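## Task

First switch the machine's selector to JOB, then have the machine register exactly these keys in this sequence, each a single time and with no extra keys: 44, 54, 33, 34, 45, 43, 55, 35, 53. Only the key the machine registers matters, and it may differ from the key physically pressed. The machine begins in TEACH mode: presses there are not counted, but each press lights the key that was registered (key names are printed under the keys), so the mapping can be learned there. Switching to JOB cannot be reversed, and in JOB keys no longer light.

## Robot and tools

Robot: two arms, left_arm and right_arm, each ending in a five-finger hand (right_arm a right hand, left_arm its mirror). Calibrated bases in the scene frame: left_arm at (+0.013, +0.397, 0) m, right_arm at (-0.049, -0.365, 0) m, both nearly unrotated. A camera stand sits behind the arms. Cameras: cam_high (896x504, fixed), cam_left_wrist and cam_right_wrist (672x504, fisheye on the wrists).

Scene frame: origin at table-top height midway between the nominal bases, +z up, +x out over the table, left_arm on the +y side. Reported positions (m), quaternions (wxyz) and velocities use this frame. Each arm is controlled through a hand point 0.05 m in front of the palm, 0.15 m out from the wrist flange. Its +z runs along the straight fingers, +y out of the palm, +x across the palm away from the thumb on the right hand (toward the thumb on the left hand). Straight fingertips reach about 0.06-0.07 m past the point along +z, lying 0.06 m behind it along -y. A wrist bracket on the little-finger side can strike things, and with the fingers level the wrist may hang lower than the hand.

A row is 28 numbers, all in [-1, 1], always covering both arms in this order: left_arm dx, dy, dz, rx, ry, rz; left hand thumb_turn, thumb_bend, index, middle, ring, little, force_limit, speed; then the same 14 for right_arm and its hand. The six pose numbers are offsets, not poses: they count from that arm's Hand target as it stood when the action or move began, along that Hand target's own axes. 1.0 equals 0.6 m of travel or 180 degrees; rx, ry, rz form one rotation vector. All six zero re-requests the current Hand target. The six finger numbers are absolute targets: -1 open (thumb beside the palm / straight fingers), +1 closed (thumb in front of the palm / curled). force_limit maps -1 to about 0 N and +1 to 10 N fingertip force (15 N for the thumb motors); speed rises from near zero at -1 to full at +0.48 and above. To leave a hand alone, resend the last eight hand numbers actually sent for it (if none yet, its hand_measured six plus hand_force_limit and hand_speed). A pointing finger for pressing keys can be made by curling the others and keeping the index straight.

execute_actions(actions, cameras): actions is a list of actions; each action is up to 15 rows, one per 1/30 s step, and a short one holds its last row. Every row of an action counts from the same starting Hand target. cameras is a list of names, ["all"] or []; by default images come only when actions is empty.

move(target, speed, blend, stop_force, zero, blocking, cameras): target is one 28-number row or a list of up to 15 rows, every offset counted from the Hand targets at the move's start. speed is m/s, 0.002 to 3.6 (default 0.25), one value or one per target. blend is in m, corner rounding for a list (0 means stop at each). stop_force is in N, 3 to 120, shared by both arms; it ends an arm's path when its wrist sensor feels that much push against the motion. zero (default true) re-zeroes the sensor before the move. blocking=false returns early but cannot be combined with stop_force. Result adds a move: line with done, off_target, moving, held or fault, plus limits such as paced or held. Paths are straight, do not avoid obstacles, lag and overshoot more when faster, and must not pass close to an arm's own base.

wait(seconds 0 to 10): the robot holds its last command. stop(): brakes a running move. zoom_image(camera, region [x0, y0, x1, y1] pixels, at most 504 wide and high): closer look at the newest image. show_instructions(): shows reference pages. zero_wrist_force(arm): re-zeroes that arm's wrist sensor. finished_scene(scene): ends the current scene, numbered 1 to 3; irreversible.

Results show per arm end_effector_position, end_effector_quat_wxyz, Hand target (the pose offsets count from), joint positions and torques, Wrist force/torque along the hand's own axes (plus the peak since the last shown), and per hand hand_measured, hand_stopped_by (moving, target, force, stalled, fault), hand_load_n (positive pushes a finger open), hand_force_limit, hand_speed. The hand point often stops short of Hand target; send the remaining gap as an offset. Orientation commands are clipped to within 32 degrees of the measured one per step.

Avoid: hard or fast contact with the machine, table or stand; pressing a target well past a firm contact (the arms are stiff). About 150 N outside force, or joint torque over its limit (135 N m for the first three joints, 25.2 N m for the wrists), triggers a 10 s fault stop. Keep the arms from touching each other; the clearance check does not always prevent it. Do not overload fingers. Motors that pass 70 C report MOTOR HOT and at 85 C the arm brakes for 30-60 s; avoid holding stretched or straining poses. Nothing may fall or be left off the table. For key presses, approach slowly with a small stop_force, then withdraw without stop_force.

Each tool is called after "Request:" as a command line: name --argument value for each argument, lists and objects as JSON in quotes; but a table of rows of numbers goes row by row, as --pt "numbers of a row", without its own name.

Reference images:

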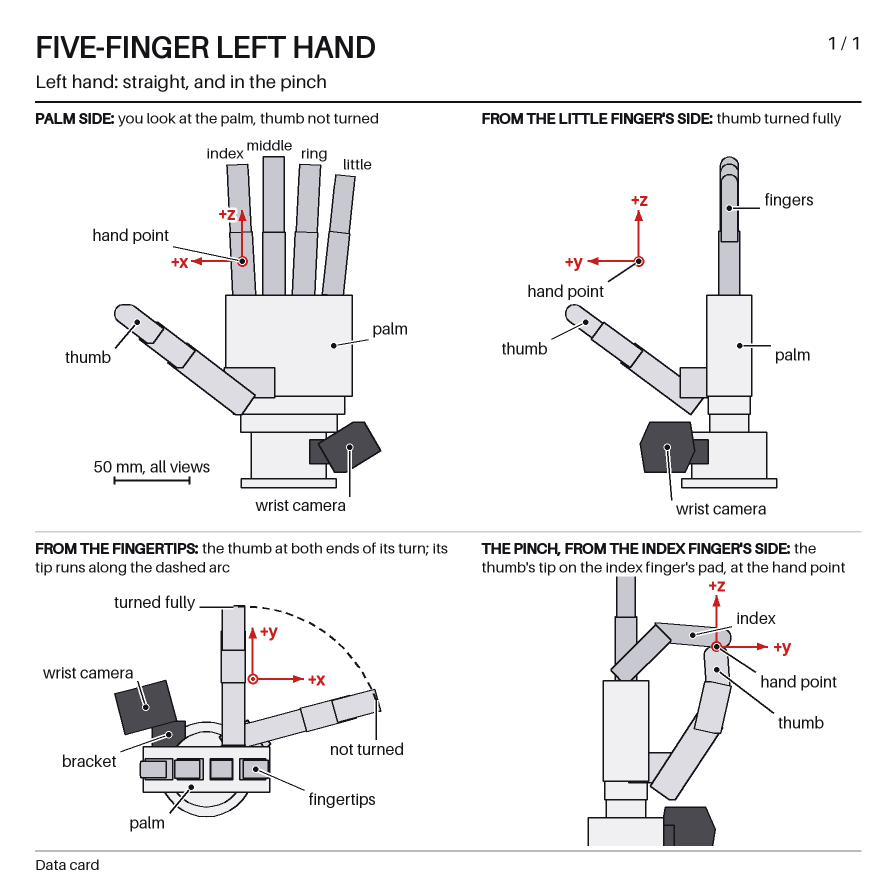

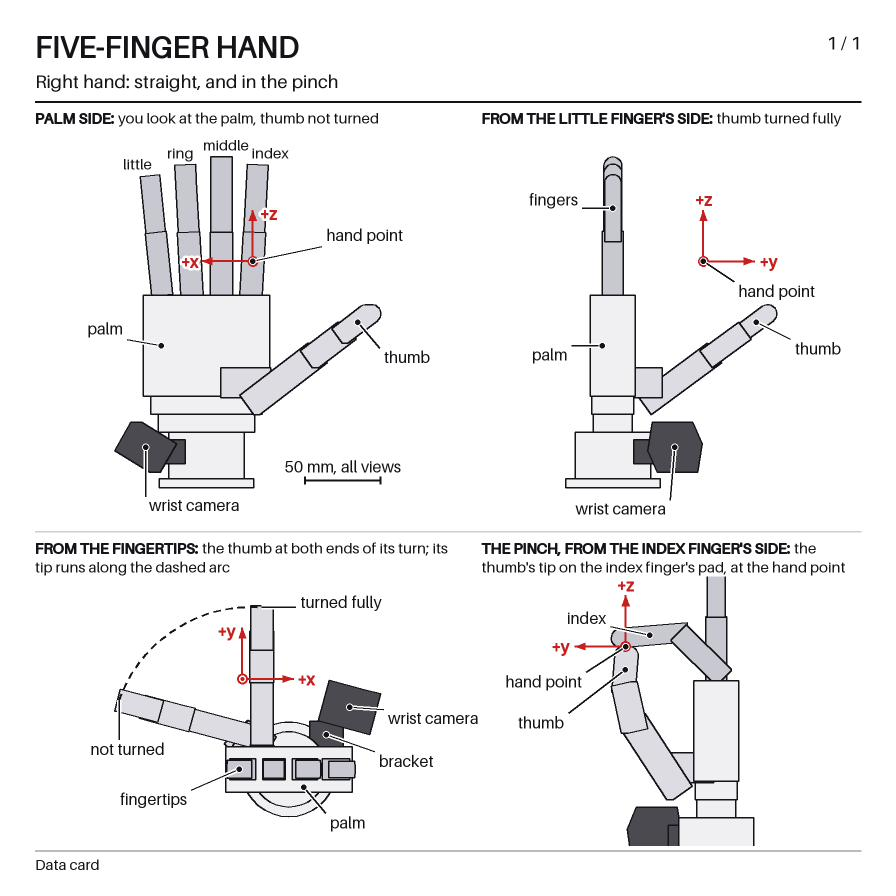

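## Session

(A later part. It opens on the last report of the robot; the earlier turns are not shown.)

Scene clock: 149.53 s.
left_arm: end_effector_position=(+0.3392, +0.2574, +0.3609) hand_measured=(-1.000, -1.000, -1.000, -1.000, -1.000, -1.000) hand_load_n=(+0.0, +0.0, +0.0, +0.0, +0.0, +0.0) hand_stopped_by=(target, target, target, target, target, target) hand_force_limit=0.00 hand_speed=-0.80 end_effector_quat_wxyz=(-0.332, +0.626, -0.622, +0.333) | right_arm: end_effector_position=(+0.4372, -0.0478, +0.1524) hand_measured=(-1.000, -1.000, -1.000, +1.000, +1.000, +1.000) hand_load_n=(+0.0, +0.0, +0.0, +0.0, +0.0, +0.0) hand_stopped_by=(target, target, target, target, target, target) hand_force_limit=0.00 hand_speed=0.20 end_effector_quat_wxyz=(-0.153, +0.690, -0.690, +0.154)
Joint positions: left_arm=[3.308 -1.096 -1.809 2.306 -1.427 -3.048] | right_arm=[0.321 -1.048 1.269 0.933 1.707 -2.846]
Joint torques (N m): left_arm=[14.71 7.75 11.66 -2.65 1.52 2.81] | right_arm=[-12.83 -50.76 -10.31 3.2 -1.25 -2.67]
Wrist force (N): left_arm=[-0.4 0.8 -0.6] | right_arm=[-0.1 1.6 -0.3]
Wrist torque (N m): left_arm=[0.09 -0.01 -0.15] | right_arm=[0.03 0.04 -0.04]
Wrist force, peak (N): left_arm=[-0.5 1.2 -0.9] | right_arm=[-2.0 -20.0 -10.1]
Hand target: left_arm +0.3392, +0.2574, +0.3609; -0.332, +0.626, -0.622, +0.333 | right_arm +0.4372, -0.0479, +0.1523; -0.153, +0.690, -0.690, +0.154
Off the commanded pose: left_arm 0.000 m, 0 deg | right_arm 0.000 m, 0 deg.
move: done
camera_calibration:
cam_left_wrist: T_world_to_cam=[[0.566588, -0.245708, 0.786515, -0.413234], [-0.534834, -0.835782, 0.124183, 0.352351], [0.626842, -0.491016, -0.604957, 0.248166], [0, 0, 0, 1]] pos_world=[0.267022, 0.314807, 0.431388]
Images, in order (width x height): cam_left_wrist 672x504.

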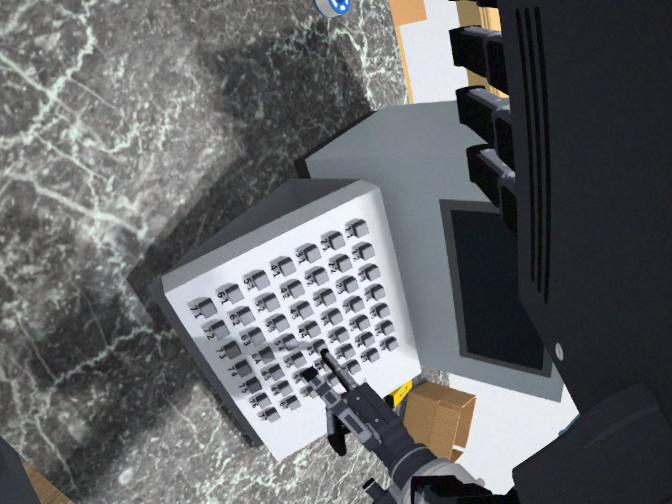

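Request:
move --pt "0 0 0 0 0 0 -1 -1 -1 -1 -1 -1 0 -0.8 0 0 0.0083 0 0 0 -1 -1 -1 1 1 1 0 0.2" --pt "0 0 0 0 0 0 -1 -1 -1 -1 -1 -1 0 -0.8 0 0 0.03 0 0 0 -1 -1 -1 1 1 1 0 0.2" --speed '[0.05,0.015]' --stop_force 6

Request:
move --pt "0 0 0 0 0 0 -1 -1 -1 -1 -1 -1 0 -0.8 0 0 -0.0167 0 0 0 -1 -1 -1 1 1 1 0 0.2" --pt "0 0 0 0 0 0 -1 -1 -1 -1 -1 -1 0 -0.8 0.0008 0.0558 -0.0144 0 0 0 -1 -1 -1 1 1 1 0 0.2" --speed 0.12 --blend '[0.003,0]'

Request:
move --pt "0 0 0 0 0 0 -1 -1 -1 -1 -1 -1 0 -0.8 0 0 0.0083 0 0 0 -1 -1 -1 1 1 1 0 0.2" --pt "0 0 0 0 0 0 -1 -1 -1 -1 -1 -1 0 -0.8 0 0 0.03 0 0 0 -1 -1 -1 1 1 1 0 0.2" --speed '[0.05,0.015]' --stop_force 6

Request:
move --pt "0 0 0 0 0 0 -1 -1 -1 -1 -1 -1 0 -0.8 0 0 -0.0167 0 0 0 -1 -1 -1 1 1 1 0 0.2" --pt "0 0 0 0 0 0 -1 -1 -1 -1 -1 -1 0 -0.8 -0.0574 -0.1107 -0.0217 0 0 0 -1 -1 -1 1 1 1 0 0.2" --speed 0.12 --blend '[0.003,0]'

Request:
move --pt "0 0 0 0 0 0 -1 -1 -1 -1 -1 -1 0 -0.8 0 0 0.0083 0 0 0 -1 -1 -1 1 1 1 0 0.2" --pt "0 0 0 0 0 0 -1 -1 -1 -1 -1 -1 0 -0.8 0 0 0.03 0 0 0 -1 -1 -1 1 1 1 0 0.2" --speed '[0.05,0.015]' --stop_force 6 --cameras '["cam_left_wrist"]'

Request:
zoom_image --camera "cam_left_wrist" --region '[250, 260, 410, 420]'

Scene clock: 158.73 s.
left_arm: end_effector_position=(+0.3392, +0.2574, +0.3609) hand_measured=(-1.000, -1.000, -1.000, -1.000, -1.000, -1.000) hand_load_n=(+0.0, +0.0, +0.0, +0.0, +0.0, +0.0) hand_stopped_by=(target, target, target, target, target, target) hand_force_limit=0.00 hand_speed=-0.80 end_effector_quat_wxyz=(-0.332, +0.626, -0.622, +0.333) | right_arm: end_effector_position=(+0.4415, -0.0479, +0.1431) hand_measured=(-1.000, -1.000, -1.000, +1.000, +1.000, +1.000) hand_load_n=(+0.0, +0.0, +0.0, +0.0, +0.0, +0.0) hand_stopped_by=(target, target, target, target, target, target) hand_force_limit=0.00 hand_speed=0.20 end_effector_quat_wxyz=(-0.153, +0.690, -0.690, +0.154)
Joint positions: left_arm=[3.308 -1.096 -1.809 2.306 -1.427 -3.048] | right_arm=[0.319 -1.034 1.271 0.916 1.706 -2.849]
Joint torques (N m): left_arm=[13.63 7.13 11.25 -2.38 1.52 2.91] | right_arm=[11.46 -48.7 -23.22 2.97 1.86 2.09]
Wrist force (N): left_arm=[-0.2 1.2 -0.7] | right_arm=[-0.9 0.2 -6.1]
Wrist torque (N m): left_arm=[0.15 -0.04 -0.15] | right_arm=[0.39 0.01 -0.02]
Wrist force, peak (N): left_arm=[-0.3 1.4 -0.8] | right_arm=[0.4 0.0 -20.2]
Hand target: left_arm +0.3392, +0.2574, +0.3609; -0.332, +0.626, -0.622, +0.333 | right_arm +0.4415, -0.0479, +0.1431; -0.153, +0.690, -0.690, +0.154 (not the last commanded pose)
Off the commanded pose: left_arm 0.000 m, 0 deg | right_arm 0.008 m, 0 deg.
move: contact (right_arm); path passed 1 of 2 targets

Scene clock: 159.60 s.
left_arm: end_effector_position=(+0.3392, +0.2574, +0.3609) hand_measured=(-1.000, -1.000, -1.000, -1.000, -1.000, -1.000) hand_load_n=(-0.5, +0.0, +0.0, +0.0, +0.0, -0.5) hand_stopped_by=(target, target, target, target, target, target) hand_force_limit=0.00 hand_speed=-0.80 end_effector_quat_wxyz=(-0.332, +0.626, -0.622, +0.333) | right_arm: end_effector_position=(+0.4076, -0.0483, +0.1368) hand_measured=(-1.000, -1.000, -1.000, +1.000, +1.000, +1.000) hand_load_n=(+0.0, +0.0, +0.0, +0.0, +0.0, +0.0) hand_stopped_by=(target, target, target, target, target, target) hand_force_limit=0.00 hand_speed=0.20 end_effector_quat_wxyz=(-0.153, +0.690, -0.690, +0.154)
Joint positions: left_arm=[3.308 -1.096 -1.809 2.306 -1.427 -3.048] | right_arm=[0.34 -1.099 1.388 0.866 1.715 -2.829]
Joint torques (N m): left_arm=[14.2 7.19 11.14 -2.49 1.41 2.82] | right_arm=[-12.74 -31.92 -11.24 1.77 -1.38 -2.8]
Wrist force (N): left_arm=[-0.3 1.0 -0.6] | right_arm=[0.0 1.3 -0.7]
Wrist torque (N m): left_arm=[0.12 -0.02 -0.15] | right_arm=[0.01 0.03 -0.01]
Wrist force, peak (N): left_arm=[-0.3 1.4 -0.7] | right_arm=[-0.9 0.3 -5.7]
Hand target: left_arm +0.3392, +0.2574, +0.3609; -0.332, +0.626, -0.622, +0.333 | right_arm +0.4076, -0.0484, +0.1367; -0.153, +0.690, -0.690, +0.154
Off the commanded pose: left_arm 0.000 m, 0 deg | right_arm 0.000 m, 0 deg.
move: done

Scene clock: 161.27 s.
left_arm: end_effector_position=(+0.3392, +0.2574, +0.3609) hand_measured=(-1.000, -1.000, -1.000, -1.000, -1.000, -1.000) hand_load_n=(-0.5, +0.0, +0.0, +0.0, -0.5, +0.0) hand_stopped_by=(target, target, target, target, target, target) hand_force_limit=0.00 hand_speed=-0.80 end_effector_quat_wxyz=(-0.332, +0.626, -0.622, +0.333) | right_arm: end_effector_position=(+0.4117, -0.0484, +0.1278) hand_measured=(-1.000, -1.000, -1.000, +1.000, +1.000, +1.000) hand_load_n=(+0.0, +0.0, +0.0, +0.0, +0.0, +0.0) hand_stopped_by=(target, target, target, target, target, target) hand_force_limit=0.00 hand_speed=0.20 end_effector_quat_wxyz=(-0.153, +0.690, -0.690, +0.154)
Joint positions: left_arm=[3.308 -1.096 -1.809 2.306 -1.427 -3.048] | right_arm=[0.337 -1.084 1.39 0.85 1.714 -2.832]
Joint torques (N m): left_arm=[14.16 6.81 10.67 -2.47 1.18 2.75] | right_arm=[10.81 -46.2 -21.77 2.84 1.85 2.04]
Wrist force (N): left_arm=[-0.3 1.1 -0.5] | right_arm=[-0.3 0.5 -7.3]
Wrist torque (N m): left_arm=[0.12 -0.02 -0.15] | right_arm=[0.47 -0.06 0.03]
Wrist force, peak (N): left_arm=[-0.5 1.3 -0.7] | right_arm=[0.4 0.2 -21.8]
Hand target: left_arm +0.3392, +0.2574, +0.3609; -0.332, +0.626, -0.622, +0.333 | right_arm +0.4117, -0.0484, +0.1278; -0.153, +0.690, -0.690, +0.154 (not the last commanded pose)
Off the commanded pose: left_arm 0.000 m, 0 deg | right_arm 0.008 m, 0 deg.
move: contact (right_arm); path passed 1 of 2 targets

Scene clock: 162.43 s.
left_arm: end_effector_position=(+0.3392, +0.2574, +0.3609) hand_measured=(-1.000, -1.000, -1.000, -1.000, -1.000, -1.000) hand_load_n=(+0.0, +0.0, +0.0, +0.0, -0.5, +0.0) hand_stopped_by=(target, target, target, target, target, target) hand_force_limit=0.00 hand_speed=-0.80 end_effector_quat_wxyz=(-0.332, +0.626, -0.622, +0.333) | right_arm: end_effector_position=(+0.4663, -0.0139, +0.1677) hand_measured=(-1.000, -1.000, -1.000, +1.000, +1.000, +1.000) hand_load_n=(+0.0, +0.0, +0.0, +0.0, +0.0, +0.0) hand_stopped_by=(target, target, target, target, target, target) hand_force_limit=0.00 hand_speed=0.20 end_effector_quat_wxyz=(-0.153, +0.690, -0.690, +0.154)
Joint positions: left_arm=[3.308 -1.096 -1.809 2.306 -1.427 -3.048] | right_arm=[0.363 -0.942 1.06 1.04 1.724 -2.807]
Joint torques (N m): left_arm=[14.01 7.37 10.3 -2.45 1.44 2.63] | right_arm=[-12.5 -43.9 -25.75 2.24 -0.55 -1.98]
Wrist force (N): left_arm=[-0.4 1.1 -0.9] | right_arm=[0.1 1.8 -0.5]
Wrist torque (N m): left_arm=[0.14 -0.01 -0.16] | right_arm=[0.07 0.01 -0.01]
Wrist force, peak (N): left_arm=[-0.5 1.2 -0.8] | right_arm=[-0.5 0.5 -6.6]
Hand target: left_arm +0.3392, +0.2574, +0.3609; -0.332, +0.626, -0.622, +0.333 | right_arm +0.4664, -0.0139, +0.1677; -0.153, +0.690, -0.690, +0.154
Off the commanded pose: left_arm 0.000 m, 0 deg | right_arm 0.000 m, 0 deg.
move: done

Scene clock: 164.13 s.
left_arm: end_effector_position=(+0.3392, +0.2574, +0.3609) hand_measured=(-1.000, -1.000, -1.000, -1.000, -1.000, -1.000) hand_load_n=(-0.5, +0.0, +0.0, +0.0, +0.0, +0.0) hand_stopped_by=(target, target, target, target, target, target) hand_force_limit=0.00 hand_speed=-0.80 end_effector_quat_wxyz=(-0.332, +0.626, -0.622, +0.333) | right_arm: end_effector_position=(+0.4706, -0.0139, +0.1586) hand_measured=(-1.000, -1.000, -1.000, +1.000, +1.000, +1.000) hand_load_n=(+0.0, -0.5, +0.5, +0.0, +0.0, +0.0) hand_stopped_by=(target, target, target, target, target, target) hand_force_limit=0.00 hand_speed=0.20 end_effector_quat_wxyz=(-0.153, +0.690, -0.690, +0.154)
Joint positions: left_arm=[3.308 -1.096 -1.809 2.306 -1.427 -3.048] | right_arm=[0.36 -0.929 1.062 1.025 1.723 -2.81]
Joint torques (N m): left_arm=[13.95 9 11.68 -2.38 1.39 2.83] | right_arm=[11.03 -51.66 -23.72 3.1 1.83 2.12]
Wrist force (N): left_arm=[-0.3 1.1 -0.8] | right_arm=[-0.9 0.0 -7.2]
Wrist torque (N m): left_arm=[0.14 -0.02 -0.16] | right_arm=[0.50 -0.03 0.00]
Wrist force, peak (N): left_arm=[-0.4 1.3 -0.6] | right_arm=[0.1 -0.2 -20.2]
Hand target: left_arm +0.3392, +0.2574, +0.3609; -0.332, +0.626, -0.622, +0.333 | right_arm +0.4706, -0.0139, +0.1586; -0.153, +0.690, -0.690, +0.154 (not the last commanded pose)
Off the commanded pose: left_arm 0.000 m, 0 deg | right_arm 0.008 m, 0 deg.
move: contact (right_arm); path passed 1 of 2 targets
camera_calibration:
cam_left_wrist: T_world_to_cam=[[0.566588, -0.245708, 0.786515, -0.413234], [-0.534834, -0.835782, 0.124183, 0.352351], [0.626842, -0.491016, -0.604957, 0.248166], [0, 0, 0, 1]] pos_world=[0.267022, 0.314807, 0.431388]
Images, in order (width x height): cam_left_wrist 672x504.

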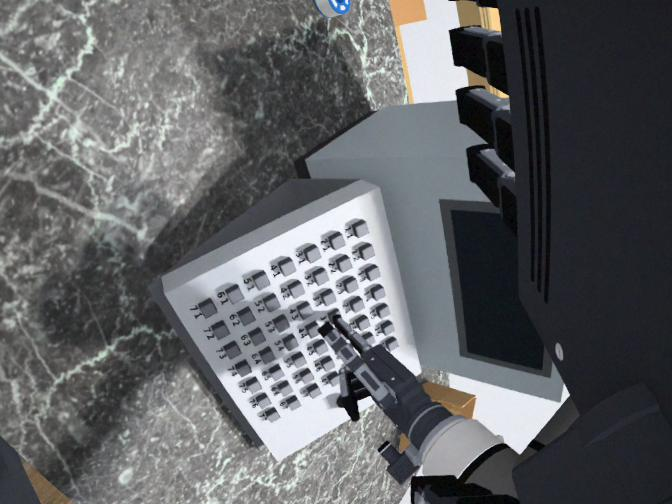

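Scaled by 3.150 from the camera's 672x504 image, which has a finer 960x720 frame.

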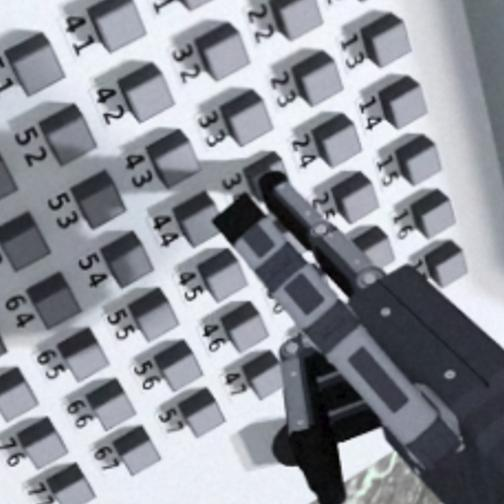

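Request:
move --pt "0 0 0 0 0 0 -1 -1 -1 -1 -1 -1 0 -0.8 0 0 -0.0167 0 0 0 -1 -1 -1 1 1 1 0 0.2" --pt "0 0 0 0 0 0 -1 -1 -1 -1 -1 -1 0 -0.8 0.0558 -0.0009 -0.0163 0 0 0 -1 -1 -1 1 1 1 0 0.2" --speed 0.12 --blend '[0.003,0]'

Request:
move --pt "0 0 0 0 0 0 -1 -1 -1 -1 -1 -1 0 -0.8 0 0 0.0083 0 0 0 -1 -1 -1 1 1 1 0 0.2" --pt "0 0 0 0 0 0 -1 -1 -1 -1 -1 -1 0 -0.8 0 0 0.03 0 0 0 -1 -1 -1 1 1 1 0 0.2" --speed '[0.05,0.015]' --stop_force 6

Request:
move --pt "0 0 0 0 0 0 -1 -1 -1 -1 -1 -1 0 -0.8 0 0 -0.0167 0 0 0 -1 -1 -1 1 1 1 0 0.2" --pt "0 0 0 0 0 0 -1 -1 -1 -1 -1 -1 0 -0.8 0.0566 0.0549 -0.014 0 0 0 -1 -1 -1 1 1 1 0 0.2" --speed 0.12 --blend '[0.003,0]'

Request:
move --pt "0 0 0 0 0 0 -1 -1 -1 -1 -1 -1 0 -0.8 0 0 0.0083 0 0 0 -1 -1 -1 1 1 1 0 0.2" --pt "0 0 0 0 0 0 -1 -1 -1 -1 -1 -1 0 -0.8 0 0 0.03 0 0 0 -1 -1 -1 1 1 1 0 0.2" --speed '[0.05,0.015]' --stop_force 6

Request:
move --pt "0 0 0 0 0 0 -1 -1 -1 -1 -1 -1 0 -0.8 0 0 -0.0167 0 0 0 -1 -1 -1 1 1 1 0 0.2" --pt "0 0 0 0 0 0 -1 -1 -1 -1 -1 -1 0 -0.8 -0.1116 0.0018 -0.0175 0 0 0 -1 -1 -1 1 1 1 0 0.2" --speed 0.12 --blend '[0.003,0]'

Request:
move --pt "0 0 0 0 0 0 -1 -1 -1 -1 -1 -1 0 -0.8 0 0 0.0083 0 0 0 -1 -1 -1 1 1 1 0 0.2" --pt "0 0 0 0 0 0 -1 -1 -1 -1 -1 -1 0 -0.8 0 0 0.03 0 0 0 -1 -1 -1 1 1 1 0 0.2" --speed '[0.05,0.015]' --stop_force 6 --cameras '["cam_left_wrist"]'

Request:
zoom_image --camera "cam_left_wrist" --region '[250, 260, 410, 420]'

Request:
move --pt "0 0 0 0 0 0 -1 -1 -1 -1 -1 -1 0 -0.8 0 0 -0.0167 0 0 0 -1 -1 -1 1 1 1 0 0.2" --pt "0 0 0 0 0 0 -1 -1 -1 -1 -1 -1 0 -0.8 0.1124 0.054 -0.0136 0 0 0 -1 -1 -1 1 1 1 0 0.2" --speed 0.12 --blend '[0.003,0]'

Request:
move --pt "0 0 0 0 0 0 -1 -1 -1 -1 -1 -1 0 -0.8 0 0 0.0083 0 0 0 -1 -1 -1 1 1 1 0 0.2" --pt "0 0 0 0 0 0 -1 -1 -1 -1 -1 -1 0 -0.8 0 0 0.03 0 0 0 -1 -1 -1 1 1 1 0 0.2" --speed '[0.05,0.015]' --stop_force 6

Request:
move --pt "0 0 0 0 0 0 -1 -1 -1 -1 -1 -1 0 -0.8 0 0 -0.0167 0 0 0 -1 -1 -1 1 1 1 0 0.2" --pt "0 0 0 0 0 0 -1 -1 -1 -1 -1 -1 0 -0.8 -0.0016 -0.1116 -0.0213 0 0 0 -1 -1 -1 1 1 1 0 0.2" --speed 0.12 --blend '[0.003,0]'

Request:
move --pt "0 0 0 0 0 0 -1 -1 -1 -1 -1 -1 0 -0.8 0 0 0.0083 0 0 0 -1 -1 -1 1 1 1 0 0.2" --pt "0 0 0 0 0 0 -1 -1 -1 -1 -1 -1 0 -0.8 0 0 0.03 0 0 0 -1 -1 -1 1 1 1 0 0.2" --speed '[0.05,0.015]' --stop_force 6

Request:
move --pt "0 0 0 0 0 0 -1 -1 -1 -1 -1 -1 0 -0.8 0 0 -0.0167 0 0 0 -1 -1 -1 1 1 1 0 0.2" --pt "0 0 0 0 0 0 -1 -1 -1 -1 -1 -1 0 -0.8 -0.11 0.1134 -0.0129 0 0 0 -1 -1 -1 1 1 1 0 0.2" --speed 0.12 --blend '[0.003,0]'

Request:
move --pt "0 0 0 0 0 0 -1 -1 -1 -1 -1 -1 0 -0.8 0 0 0.0083 0 0 0 -1 -1 -1 1 1 1 0 0.2" --pt "0 0 0 0 0 0 -1 -1 -1 -1 -1 -1 0 -0.8 0 0 0.03 0 0 0 -1 -1 -1 1 1 1 0 0.2" --speed '[0.05,0.015]' --stop_force 6 --cameras '["cam_left_wrist"]'

Request:
zoom_image --camera "cam_left_wrist" --region '[250, 260, 410, 420]'

Request:
move --target '[0,0,0,0,0,0,-1,-1,-1,-1,-1,-1,0,-0.8,0,0,-0.05,0,0,0,-1,-1,-1,1,1,1,0,0.2]' --speed 0.15

Scene clock: 185.33 s.
left_arm: end_effector_position=(+0.3392, +0.2574, +0.3609) hand_measured=(-1.000, -1.000, -1.000, -1.000, -1.000, -1.000) hand_load_n=(+0.0, +0.0, +0.0, -0.5, +0.0, +0.0) hand_stopped_by=(target, target, target, target, target, target) hand_force_limit=0.00 hand_speed=-0.80 end_effector_quat_wxyz=(-0.332, +0.626, -0.622, +0.333) | right_arm: end_effector_position=(+0.4670, -0.0474, +0.1678) hand_measured=(-1.000, -1.000, -1.000, +1.000, +1.000, +1.000) hand_load_n=(+0.0, +0.0, +0.0, +0.0, +0.0, +0.0) hand_stopped_by=(target, target, target, target, target, target) hand_force_limit=0.00 hand_speed=0.20 end_effector_quat_wxyz=(-0.153, +0.690, -0.690, +0.154)
Joint positions: left_arm=[3.308 -1.096 -1.809 2.306 -1.427 -3.048] | right_arm=[0.304 -0.991 1.138 1.004 1.7 -2.862]
Joint torques (N m): left_arm=[14.39 7.49 10.28 -2.47 1.26 2.83] | right_arm=[5.09 -36.57 -16.89 2.93 1.43 2.09]
Wrist force (N): left_arm=[-0.3 1.1 -0.5] | right_arm=[0.2 1.7 -0.6]
Wrist torque (N m): left_arm=[0.12 -0.01 -0.15] | right_arm=[0.03 -0.01 0.01]
Wrist force, peak (N): left_arm=[-0.6 1.3 -0.7] | right_arm=[-1.1 -0.1 -7.6]
Hand target: left_arm +0.3392, +0.2574, +0.3609; -0.332, +0.626, -0.622, +0.333 | right_arm +0.4670, -0.0474, +0.1677; -0.153, +0.690, -0.690, +0.154
Off the commanded pose: left_arm 0.000 m, 0 deg | right_arm 0.000 m, 0 deg.
move: done

Scene clock: 187.10 s.
left_arm: end_effector_position=(+0.3392, +0.2574, +0.3609) hand_measured=(-1.000, -1.000, -1.000, -1.000, -1.000, -1.000) hand_load_n=(+0.0, +0.0, +0.0, +0.0, +0.0, +0.0) hand_stopped_by=(target, target, target, target, target, target) hand_force_limit=0.00 hand_speed=-0.80 end_effector_quat_wxyz=(-0.332, +0.626, -0.622, +0.333) | right_arm: end_effector_position=(+0.4714, -0.0474, +0.1583) hand_measured=(-1.000, -1.000, -1.000, +1.000, +1.000, +1.000) hand_load_n=(+0.0, +0.0, +0.0, +0.0, +0.0, +0.0) hand_stopped_by=(target, target, target, target, target, target) hand_force_limit=0.00 hand_speed=0.20 end_effector_quat_wxyz=(-0.153, +0.690, -0.690, +0.154)
Joint positions: left_arm=[3.308 -1.096 -1.809 2.306 -1.427 -3.048] | right_arm=[0.302 -0.977 1.14 0.988 1.699 -2.864]
Joint torques (N m): left_arm=[13.06 8.2 11.18 -2.36 1.4 2.82] | right_arm=[10.56 -50.92 -23.71 3.03 2.02 2.03]
Wrist force (N): left_arm=[-0.5 1.0 -0.7] | right_arm=[-1.1 0.5 -6.7]
Wrist torque (N m): left_arm=[0.12 0.01 -0.16] | right_arm=[0.41 -0.07 0.00]
Wrist force, peak (N): left_arm=[-0.3 1.4 -0.6] | right_arm=[-0.3 0.5 -19.9]
Hand target: left_arm +0.3392, +0.2574, +0.3609; -0.332, +0.626, -0.622, +0.333 | right_arm +0.4714, -0.0474, +0.1583; -0.153, +0.690, -0.690, +0.154 (not the last commanded pose)
Off the commanded pose: left_arm 0.000 m, 0 deg | right_arm 0.008 m, 0 deg.
move: contact (right_arm); path passed 1 of 2 targets

Scene clock: 188.07 s.
left_arm: end_effector_position=(+0.3392, +0.2574, +0.3609) hand_measured=(-1.000, -1.000, -1.000, -1.000, -1.000, -1.000) hand_load_n=(-0.5, +0.0, +0.0, +0.0, +0.0, +0.0) hand_stopped_by=(target, target, target, target, target, target) hand_force_limit=0.00 hand_speed=-0.80 end_effector_quat_wxyz=(-0.332, +0.626, -0.622, +0.333) | right_arm: end_effector_position=(+0.4381, -0.0814, +0.1520) hand_measured=(-1.000, -1.000, -1.000, +1.000, +1.000, +1.000) hand_load_n=(+0.0, +0.0, -0.5, +0.0, +0.0, +0.0) hand_stopped_by=(target, target, target, target, target, target) hand_force_limit=0.00 hand_speed=0.20 end_effector_quat_wxyz=(-0.153, +0.690, -0.690, +0.154)
Joint positions: left_arm=[3.308 -1.096 -1.809 2.306 -1.427 -3.048] | right_arm=[0.256 -1.091 1.334 0.903 1.68 -2.906]
Joint torques (N m): left_arm=[13.14 7.92 11.37 -2.47 1.27 2.72] | right_arm=[12.59 -39.63 -9.61 1.13 1.56 2.72]
Wrist force (N): left_arm=[-0.3 1.2 -0.6] | right_arm=[-0.3 1.2 -0.6]
Wrist torque (N m): left_arm=[0.14 -0.02 -0.15] | right_arm=[-0.02 0.05 -0.03]
Wrist force, peak (N): left_arm=[-0.3 1.3 -0.8] | right_arm=[-1.2 0.4 -6.4]
Hand target: left_arm +0.3392, +0.2574, +0.3609; -0.332, +0.626, -0.622, +0.333 | right_arm +0.4380, -0.0814, +0.1520; -0.153, +0.690, -0.690, +0.154
Off the commanded pose: left_arm 0.000 m, 0 deg | right_arm 0.000 m, 0 deg.
move: done

Scene clock: 189.80 s.
left_arm: end_effector_position=(+0.3392, +0.2574, +0.3609) hand_measured=(-1.000, -1.000, -1.000, -1.000, -1.000, -1.000) hand_load_n=(+0.0, +0.0, +0.0, +0.0, +0.0, +0.0) hand_stopped_by=(target, target, target, target, target, target) hand_force_limit=0.00 hand_speed=-0.80 end_effector_quat_wxyz=(-0.332, +0.626, -0.622, +0.333) | right_arm: end_effector_position=(+0.4424, -0.0813, +0.1427) hand_measured=(-1.000, -1.000, -1.000, +1.000, +1.000, +1.000) hand_load_n=(+0.0, +0.0, +0.0, +0.0, +0.0, +0.0) hand_stopped_by=(target, target, target, target, target, target) hand_force_limit=0.00 hand_speed=0.20 end_effector_quat_wxyz=(-0.153, +0.690, -0.690, +0.154)
Joint positions: left_arm=[3.308 -1.096 -1.809 2.306 -1.427 -3.048] | right_arm=[0.254 -1.076 1.336 0.886 1.68 -2.908]
Joint torques (N m): left_arm=[13.34 8.23 11.3 -2.42 1.19 2.68] | right_arm=[10.89 -47.76 -23.13 2.93 2.06 2.03]
Wrist force (N): left_arm=[-0.3 1.0 -0.7] | right_arm=[-1.2 0.6 -6.1]
Wrist torque (N m): left_arm=[0.13 -0.03 -0.15] | right_arm=[0.36 -0.09 -0.04]
Wrist force, peak (N): left_arm=[-0.4 1.3 -0.7] | right_arm=[-0.8 0.0 -20.1]
Hand target: left_arm +0.3392, +0.2574, +0.3609; -0.332, +0.626, -0.622, +0.333 | right_arm +0.4424, -0.0813, +0.1427; -0.153, +0.690, -0.690, +0.154 (not the last commanded pose)
Off the commanded pose: left_arm 0.000 m, 0 deg | right_arm 0.008 m, 0 deg.
move: contact (right_arm); path passed 1 of 2 targets

Scene clock: 190.87 s.
left_arm: end_effector_position=(+0.3392, +0.2574, +0.3609) hand_measured=(-1.000, -1.000, -1.000, -1.000, -1.000, -1.000) hand_load_n=(+0.0, +0.0, +0.0, +0.0, +0.0, +0.0) hand_stopped_by=(target, target, target, target, target, target) hand_force_limit=0.00 hand_speed=-0.80 end_effector_quat_wxyz=(-0.332, +0.626, -0.622, +0.333) | right_arm: end_effector_position=(+0.4369, -0.0144, +0.1517) hand_measured=(-1.000, -1.000, -1.000, +1.000, +1.000, +1.000) hand_load_n=(+0.0, +0.0, +0.0, +0.0, +0.0, +0.0) hand_stopped_by=(target, target, target, target, target, target) hand_force_limit=0.00 hand_speed=0.20 end_effector_quat_wxyz=(-0.153, +0.690, -0.690, +0.154)
Joint positions: left_arm=[3.308 -1.096 -1.809 2.306 -1.427 -3.048] | right_arm=[0.383 -0.999 1.195 0.965 1.732 -2.79]
Joint torques (N m): left_arm=[13.4 8.16 10.64 -2.35 1.31 2.65] | right_arm=[-2.18 -48.15 -20.93 0.13 -1.28 -1.62]
Wrist force (N): left_arm=[-0.3 1.3 -0.7] | right_arm=[0.4 1.3 -0.5]
Wrist torque (N m): left_arm=[0.17 -0.01 -0.16] | right_arm=[-0.03 -0.02 0.08]
Wrist force, peak (N): left_arm=[-0.3 1.3 -0.7] | right_arm=[-1.5 0.4 -5.5]
Hand target: left_arm +0.3392, +0.2574, +0.3609; -0.332, +0.626, -0.622, +0.333 | right_arm +0.4369, -0.0144, +0.1517; -0.153, +0.690, -0.690, +0.154
Off the commanded pose: left_arm 0.000 m, 0 deg | right_arm 0.000 m, 0 deg.
move: done

Scene clock: 192.43 s.
left_arm: end_effector_position=(+0.3392, +0.2574, +0.3609) hand_measured=(-1.000, -1.000, -1.000, -1.000, -1.000, -1.000) hand_load_n=(+0.0, +0.0, +0.0, +0.0, +0.0, +0.0) hand_stopped_by=(target, target, target, target, target, target) hand_force_limit=0.00 hand_speed=-0.80 end_effector_quat_wxyz=(-0.332, +0.626, -0.622, +0.333) | right_arm: end_effector_position=(+0.4408, -0.0144, +0.1434) hand_measured=(-1.000, -1.000, -1.000, +1.000, +1.000, +1.000) hand_load_n=(+0.0, +0.0, +0.5, +0.0, +0.0, +0.0) hand_stopped_by=(target, target, target, target, target, target) hand_force_limit=0.00 hand_speed=0.20 end_effector_quat_wxyz=(-0.153, +0.690, -0.690, +0.154)
Joint positions: left_arm=[3.308 -1.096 -1.809 2.306 -1.427 -3.048] | right_arm=[0.38 -0.987 1.197 0.951 1.731 -2.792]
Joint torques (N m): left_arm=[13.74 7.1 11.41 -2.28 1.17 2.94] | right_arm=[11.07 -50.39 -23.4 3.22 1.96 2]
Wrist force (N): left_arm=[-0.4 1.1 -0.5] | right_arm=[-0.8 -0.2 -6.4]
Wrist torque (N m): left_arm=[0.12 0.00 -0.16] | right_arm=[0.38 -0.05 -0.01]
Wrist force, peak (N): left_arm=[-0.4 1.3 -0.7] | right_arm=[0.2 -0.3 -20.7]
Hand target: left_arm +0.3392, +0.2574, +0.3609; -0.332, +0.626, -0.622, +0.333 | right_arm +0.4408, -0.0144, +0.1434; -0.153, +0.690, -0.690, +0.154 (not the last commanded pose)
Off the commanded pose: left_arm 0.000 m, 0 deg | right_arm 0.009 m, 0 deg.
move: contact (right_arm); path passed 1 of 2 targets
camera_calibration:
cam_left_wrist: T_world_to_cam=[[0.566588, -0.245708, 0.786515, -0.413234], [-0.534834, -0.835782, 0.124183, 0.352351], [0.626842, -0.491016, -0.604957, 0.248166], [0, 0, 0, 1]] pos_world=[0.267022, 0.314807, 0.431388]
Images, in order (width x height): cam_left_wrist 672x504.

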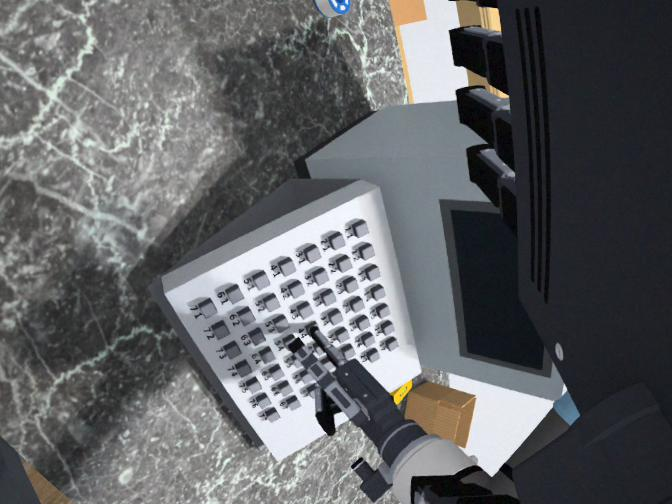

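Scaled by 3.150 from the camera's 672x504 image, which has a finer 960x720 frame.

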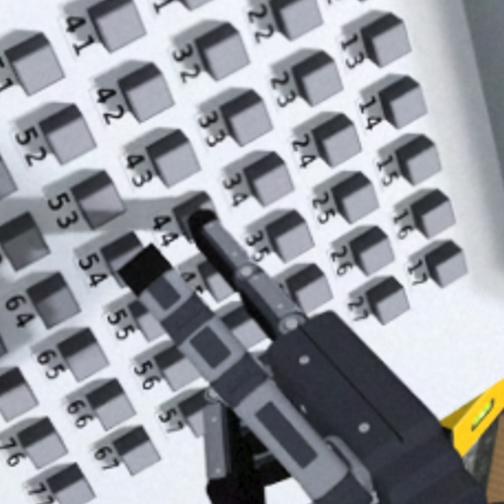

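Scene clock: 193.60 s.
left_arm: end_effector_position=(+0.3392, +0.2574, +0.3609) hand_measured=(-1.000, -1.000, -1.000, -1.000, -1.000, -1.000) hand_load_n=(-0.5, +0.0, +0.0, +0.0, +0.0, +0.0) hand_stopped_by=(target, target, target, target, target, target) hand_force_limit=0.00 hand_speed=-0.80 end_effector_quat_wxyz=(-0.332, +0.626, -0.622, +0.333) | right_arm: end_effector_position=(+0.4081, -0.0818, +0.1372) hand_measured=(-1.000, -1.000, -1.000, +1.000, +1.000, +1.000) hand_load_n=(+0.0, +0.0, +0.0, +0.0, +0.0, +0.0) hand_stopped_by=(target, target, target, target, target, target) hand_force_limit=0.00 hand_speed=0.20 end_effector_quat_wxyz=(-0.153, +0.690, -0.690, +0.154)
Joint positions: left_arm=[3.308 -1.096 -1.809 2.306 -1.427 -3.048] | right_arm=[0.272 -1.143 1.451 0.839 1.687 -2.892]
Joint torques (N m): left_arm=[14.21 8.55 11.11 -2.36 1.05 2.71] | right_arm=[4.32 -35.22 -10.38 1.65 1.42 1.79]
Wrist force (N): left_arm=[-0.6 1.2 -0.4] | right_arm=[-0.4 1.5 -0.5]
Wrist torque (N m): left_arm=[0.13 0.04 -0.17] | right_arm=[0.00 0.07 -0.03]
Wrist force, peak (N): left_arm=[-0.4 1.2 -0.8] | right_arm=[-0.9 -0.2 -6.1]
Hand target: left_arm +0.3392, +0.2574, +0.3609; -0.332, +0.626, -0.622, +0.333 | right_arm +0.4080, -0.0818, +0.1371; -0.153, +0.690, -0.690, +0.154
Off the commanded pose: left_arm 0.000 m, 0 deg | right_arm 0.000 m, 0 deg.
move: done

Scene clock: 195.33 s.
left_arm: end_effector_position=(+0.3392, +0.2574, +0.3609) hand_measured=(-1.000, -1.000, -1.000, -1.000, -1.000, -1.000) hand_load_n=(+0.0, +0.0, +0.0, +0.0, +0.0, +0.0) hand_stopped_by=(target, target, target, target, target, target) hand_force_limit=0.00 hand_speed=-0.80 end_effector_quat_wxyz=(-0.332, +0.626, -0.622, +0.333) | right_arm: end_effector_position=(+0.4126, -0.0818, +0.1274) hand_measured=(-1.000, -1.000, -1.000, +1.000, +1.000, +1.000) hand_load_n=(+0.0, +0.0, +0.0, +0.0, +0.0, +0.0) hand_stopped_by=(target, target, target, target, target, target) hand_force_limit=0.00 hand_speed=0.20 end_effector_quat_wxyz=(-0.153, +0.690, -0.690, +0.154)
Joint positions: left_arm=[3.308 -1.096 -1.809 2.306 -1.427 -3.048] | right_arm=[0.269 -1.127 1.453 0.821 1.686 -2.894]
Joint torques (N m): left_arm=[13.58 7.97 10.17 -2.15 1.04 2.89] | right_arm=[10.96 -44.04 -21.56 2.9 1.99 1.99]
Wrist force (N): left_arm=[-0.3 1.1 -0.5] | right_arm=[-1.4 0.9 -7.4]
Wrist torque (N m): left_arm=[0.12 -0.02 -0.15] | right_arm=[0.47 0.01 0.01]
Wrist force, peak (N): left_arm=[-0.5 1.2 -0.8] | right_arm=[-0.7 0.0 -21.7]
Hand target: left_arm +0.3392, +0.2574, +0.3609; -0.332, +0.626, -0.622, +0.333 | right_arm +0.4126, -0.0818, +0.1274; -0.153, +0.690, -0.690, +0.154 (not the last commanded pose)
Off the commanded pose: left_arm 0.000 m, 0 deg | right_arm 0.007 m, 0 deg.
move: contact (right_arm); path passed 1 of 2 targets

Scene clock: 196.43 s.
left_arm: end_effector_position=(+0.3392, +0.2574, +0.3609) hand_measured=(-1.000, -1.000, -1.000, -1.000, -1.000, -1.000) hand_load_n=(-0.5, +0.0, +0.0, +0.0, +0.0, +0.0) hand_stopped_by=(target, target, target, target, target, target) hand_force_limit=0.00 hand_speed=-0.80 end_effector_quat_wxyz=(-0.332, +0.626, -0.622, +0.333) | right_arm: end_effector_position=(+0.4678, -0.0809, +0.1674) hand_measured=(-1.000, -1.000, -1.000, +1.000, +1.000, +1.000) hand_load_n=(+0.0, +0.0, +0.0, +0.0, +0.0, +0.0) hand_stopped_by=(target, target, target, target, target, target) hand_force_limit=0.00 hand_speed=0.20 end_effector_quat_wxyz=(-0.153, +0.690, -0.690, +0.154)
Joint positions: left_arm=[3.308 -1.096 -1.809 2.306 -1.427 -3.048] | right_arm=[0.242 -1.034 1.205 0.973 1.675 -2.919]
Joint torques (N m): left_arm=[12.71 8.25 12.01 -2.25 1.11 2.68] | right_arm=[11.79 -44.93 -27.32 1.93 1.51 2.85]
Wrist force (N): left_arm=[-0.2 0.9 -0.7] | right_arm=[0.0 1.4 -0.3]
Wrist torque (N m): left_arm=[0.11 -0.03 -0.14] | right_arm=[-0.01 -0.03 0.03]
Wrist force, peak (N): left_arm=[-0.5 1.3 -0.6] | right_arm=[-1.4 0.2 -6.7]
Hand target: left_arm +0.3392, +0.2574, +0.3609; -0.332, +0.626, -0.622, +0.333 | right_arm +0.4678, -0.0808, +0.1674; -0.153, +0.690, -0.690, +0.154
Off the commanded pose: left_arm 0.000 m, 0 deg | right_arm 0.000 m, 0 deg.
move: done

Scene clock: 198.23 s.
left_arm: end_effector_position=(+0.3392, +0.2574, +0.3609) hand_measured=(-1.000, -1.000, -1.000, -1.000, -1.000, -1.000) hand_load_n=(+0.0, +0.0, +0.0, -0.5, +0.0, +0.0) hand_stopped_by=(target, target, target, target, target, target) hand_force_limit=0.00 hand_speed=-0.80 end_effector_quat_wxyz=(-0.332, +0.626, -0.622, +0.333) | right_arm: end_effector_position=(+0.4722, -0.0808, +0.1580) hand_measured=(-1.000, -1.000, -1.000, +1.000, +1.000, +1.000) hand_load_n=(+0.0, +0.0, +0.0, +0.0, +0.0, +0.0) hand_stopped_by=(target, target, target, target, target, target) hand_force_limit=0.00 hand_speed=0.20 end_effector_quat_wxyz=(-0.153, +0.690, -0.690, +0.154)
Joint positions: left_arm=[3.308 -1.096 -1.809 2.306 -1.427 -3.048] | right_arm=[0.24 -1.02 1.207 0.956 1.674 -2.921]
Joint torques (N m): left_arm=[13.07 7.82 11.41 -2.44 1.22 2.76] | right_arm=[10.89 -49.53 -23.51 3.05 1.98 1.92]
Wrist force (N): left_arm=[-0.4 1.2 -0.7] | right_arm=[-1.6 0.3 -5.5]
Wrist torque (N m): left_arm=[0.14 0.00 -0.16] | right_arm=[0.34 -0.07 -0.04]
Wrist force, peak (N): left_arm=[-0.6 1.3 -0.6] | right_arm=[-0.5 -0.1 -18.7]
Hand target: left_arm +0.3392, +0.2574, +0.3609; -0.332, +0.626, -0.622, +0.333 | right_arm +0.4722, -0.0808, +0.1580; -0.154, +0.690, -0.690, +0.154 (not the last commanded pose)
Off the commanded pose: left_arm 0.000 m, 0 deg | right_arm 0.008 m, 0 deg.
move: contact (right_arm); path passed 1 of 2 targets

Scene clock: 199.53 s.
left_arm: end_effector_position=(+0.3392, +0.2574, +0.3609) hand_measured=(-1.000, -1.000, -1.000, -1.000, -1.000, -1.000) hand_load_n=(+0.0, +0.0, +0.0, +0.0, -0.5, +0.0) hand_stopped_by=(target, target, target, target, target, target) hand_force_limit=0.00 hand_speed=-0.80 end_effector_quat_wxyz=(-0.332, +0.626, -0.622, +0.333) | right_arm: end_effector_position=(+0.4073, -0.0148, +0.1361) hand_measured=(-1.000, -1.000, -1.000, +1.000, +1.000, +1.000) hand_load_n=(+0.0, +0.0, -0.5, +0.0, +0.0, +0.5) hand_stopped_by=(target, target, target, target, target, target) hand_force_limit=0.00 hand_speed=0.20 end_effector_quat_wxyz=(-0.154, +0.690, -0.690, +0.154)
Joint positions: left_arm=[3.308 -1.096 -1.809 2.306 -1.427 -3.048] | right_arm=[0.404 -1.049 1.316 0.898 1.74 -2.77]
Joint torques (N m): left_arm=[14.05 8.72 11.44 -2.22 1.03 2.84] | right_arm=[-2.19 -30.69 -23.33 2.98 -1.18 -1.66]
Wrist force (N): left_arm=[-0.3 1.2 -0.6] | right_arm=[-0.4 1.6 -0.6]
Wrist torque (N m): left_arm=[0.15 -0.02 -0.16] | right_arm=[0.06 0.11 0.01]
Wrist force, peak (N): left_arm=[-0.4 1.2 -0.8] | right_arm=[-1.6 0.2 -5.3]
Hand target: left_arm +0.3392, +0.2574, +0.3609; -0.332, +0.626, -0.622, +0.333 | right_arm +0.4073, -0.0148, +0.1361; -0.154, +0.690, -0.690, +0.154
Off the commanded pose: left_arm 0.000 m, 0 deg | right_arm 0.000 m, 0 deg.
move: done

Scene clock: 201.03 s.
left_arm: end_effector_position=(+0.3392, +0.2574, +0.3609) hand_measured=(-1.000, -1.000, -1.000, -1.000, -1.000, -1.000) hand_load_n=(+0.0, +0.0, +0.0, +0.0, +0.0, +0.0) hand_stopped_by=(target, target, target, target, target, target) hand_force_limit=0.00 hand_speed=-0.80 end_effector_quat_wxyz=(-0.332, +0.626, -0.622, +0.333) | right_arm: end_effector_position=(+0.4110, -0.0148, +0.1282) hand_measured=(-1.000, -1.000, -1.000, +1.000, +1.000, +1.000) hand_load_n=(+0.0, +0.0, +0.5, +0.0, +0.0, +0.0) hand_stopped_by=(target, target, target, target, target, target) hand_force_limit=0.00 hand_speed=0.20 end_effector_quat_wxyz=(-0.154, +0.690, -0.690, +0.154)
Joint positions: left_arm=[3.308 -1.096 -1.809 2.306 -1.427 -3.048] | right_arm=[0.401 -1.037 1.318 0.884 1.739 -2.772]
Joint torques (N m): left_arm=[13.28 7.91 11.03 -2.34 1.09 2.67] | right_arm=[10.95 -48.26 -22.55 3.2 1.85 2.07]
Wrist force (N): left_arm=[-0.3 1.0 -0.5] | right_arm=[-1.0 -0.1 -6.1]
Wrist torque (N m): left_arm=[0.11 -0.01 -0.15] | right_arm=[0.37 0.00 -0.03]
Wrist force, peak (N): left_arm=[-0.6 1.2 -0.7] | right_arm=[-0.2 -0.2 -20.4]
Hand target: left_arm +0.3392, +0.2574, +0.3609; -0.332, +0.626, -0.622, +0.333 | right_arm +0.4110, -0.0148, +0.1282; -0.154, +0.690, -0.690, +0.154 (not the last commanded pose)
Off the commanded pose: left_arm 0.000 m, 0 deg | right_arm 0.009 m, 0 deg.
move: contact (right_arm); path passed 1 of 2 targets
camera_calibration:
cam_left_wrist: T_world_to_cam=[[0.566588, -0.245708, 0.786515, -0.413234], [-0.534834, -0.835782, 0.124183, 0.352351], [0.626842, -0.491016, -0.604957, 0.248166], [0, 0, 0, 1]] pos_world=[0.267022, 0.314807, 0.431388]
Images, in order (width x height): cam_left_wrist 672x504.

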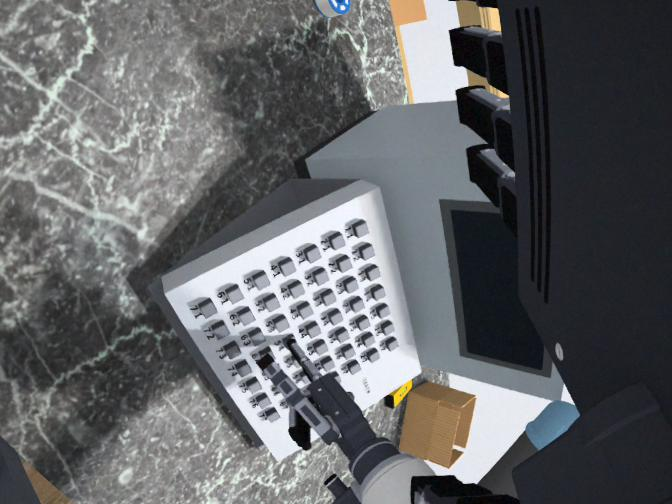

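Scaled by 3.150 from the camera's 672x504 image, which has a finer 960x720 frame.

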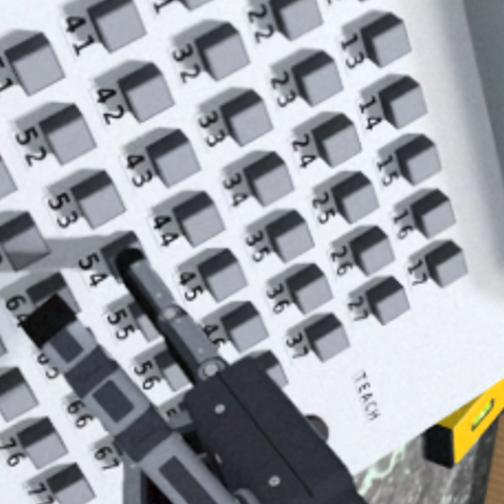

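Scene clock: 201.77 s.
left_arm: end_effector_position=(+0.3392, +0.2574, +0.3609) hand_measured=(-1.000, -1.000, -1.000, -1.000, -1.000, -1.000) hand_load_n=(+0.0, +0.0, +0.0, +0.0, +0.0, +0.0) hand_stopped_by=(target, target, target, target, target, target) hand_force_limit=0.00 hand_speed=-0.80 end_effector_quat_wxyz=(-0.332, +0.626, -0.622, +0.333) | right_arm: end_effector_position=(+0.3983, -0.0147, +0.1555) hand_measured=(-1.000, -1.000, -1.000, +1.000, +1.000, +1.000) hand_load_n=(+0.0, +0.0, +0.0, +0.0, +0.0, +0.0) hand_stopped_by=(target, target, target, target, target, target) hand_force_limit=0.00 hand_speed=0.20 end_effector_quat_wxyz=(-0.154, +0.690, -0.690, +0.154) end_effector_velocity=(+0.001, +0.001, -0.002) end_effector_angular_velocity=(+0.001, -0.001, +0.001)
Joint positions: left_arm=[3.308 -1.096 -1.809 2.306 -1.427 -3.048] | right_arm=[0.412 -1.078 1.309 0.934 1.743 -2.763]
Joint velocities: left_arm=[within noise] | right_arm=[0.001 0.002 0.001 -0.005 -0.001 -0.001]
Joint torques (N m): left_arm=[13.53 7.42 10.25 -2.25 1.03 3.08] | right_arm=[-8.12 -29.06 -12.71 -0.15 0.33 -0.41]
Wrist force (N): left_arm=[-0.4 1.1 -0.6] | right_arm=[-0.1 1.3 -0.5]
Wrist torque (N m): left_arm=[0.14 -0.01 -0.16] | right_arm=[0.00 0.07 -0.04]
Wrist force, peak (N): left_arm=[-0.4 1.4 -0.8] | right_arm=[-0.9 0.1 -5.6]
Hand target: left_arm +0.3392, +0.2574, +0.3609; -0.332, +0.626, -0.622, +0.333 | right_arm +0.3983, -0.0148, +0.1554; -0.154, +0.690, -0.690, +0.154
Off the commanded pose: left_arm 0.000 m, 0 deg | right_arm 0.000 m, 0 deg.
move: done

Request:
finished_scene --scene 2

The scene is finished: the task was done.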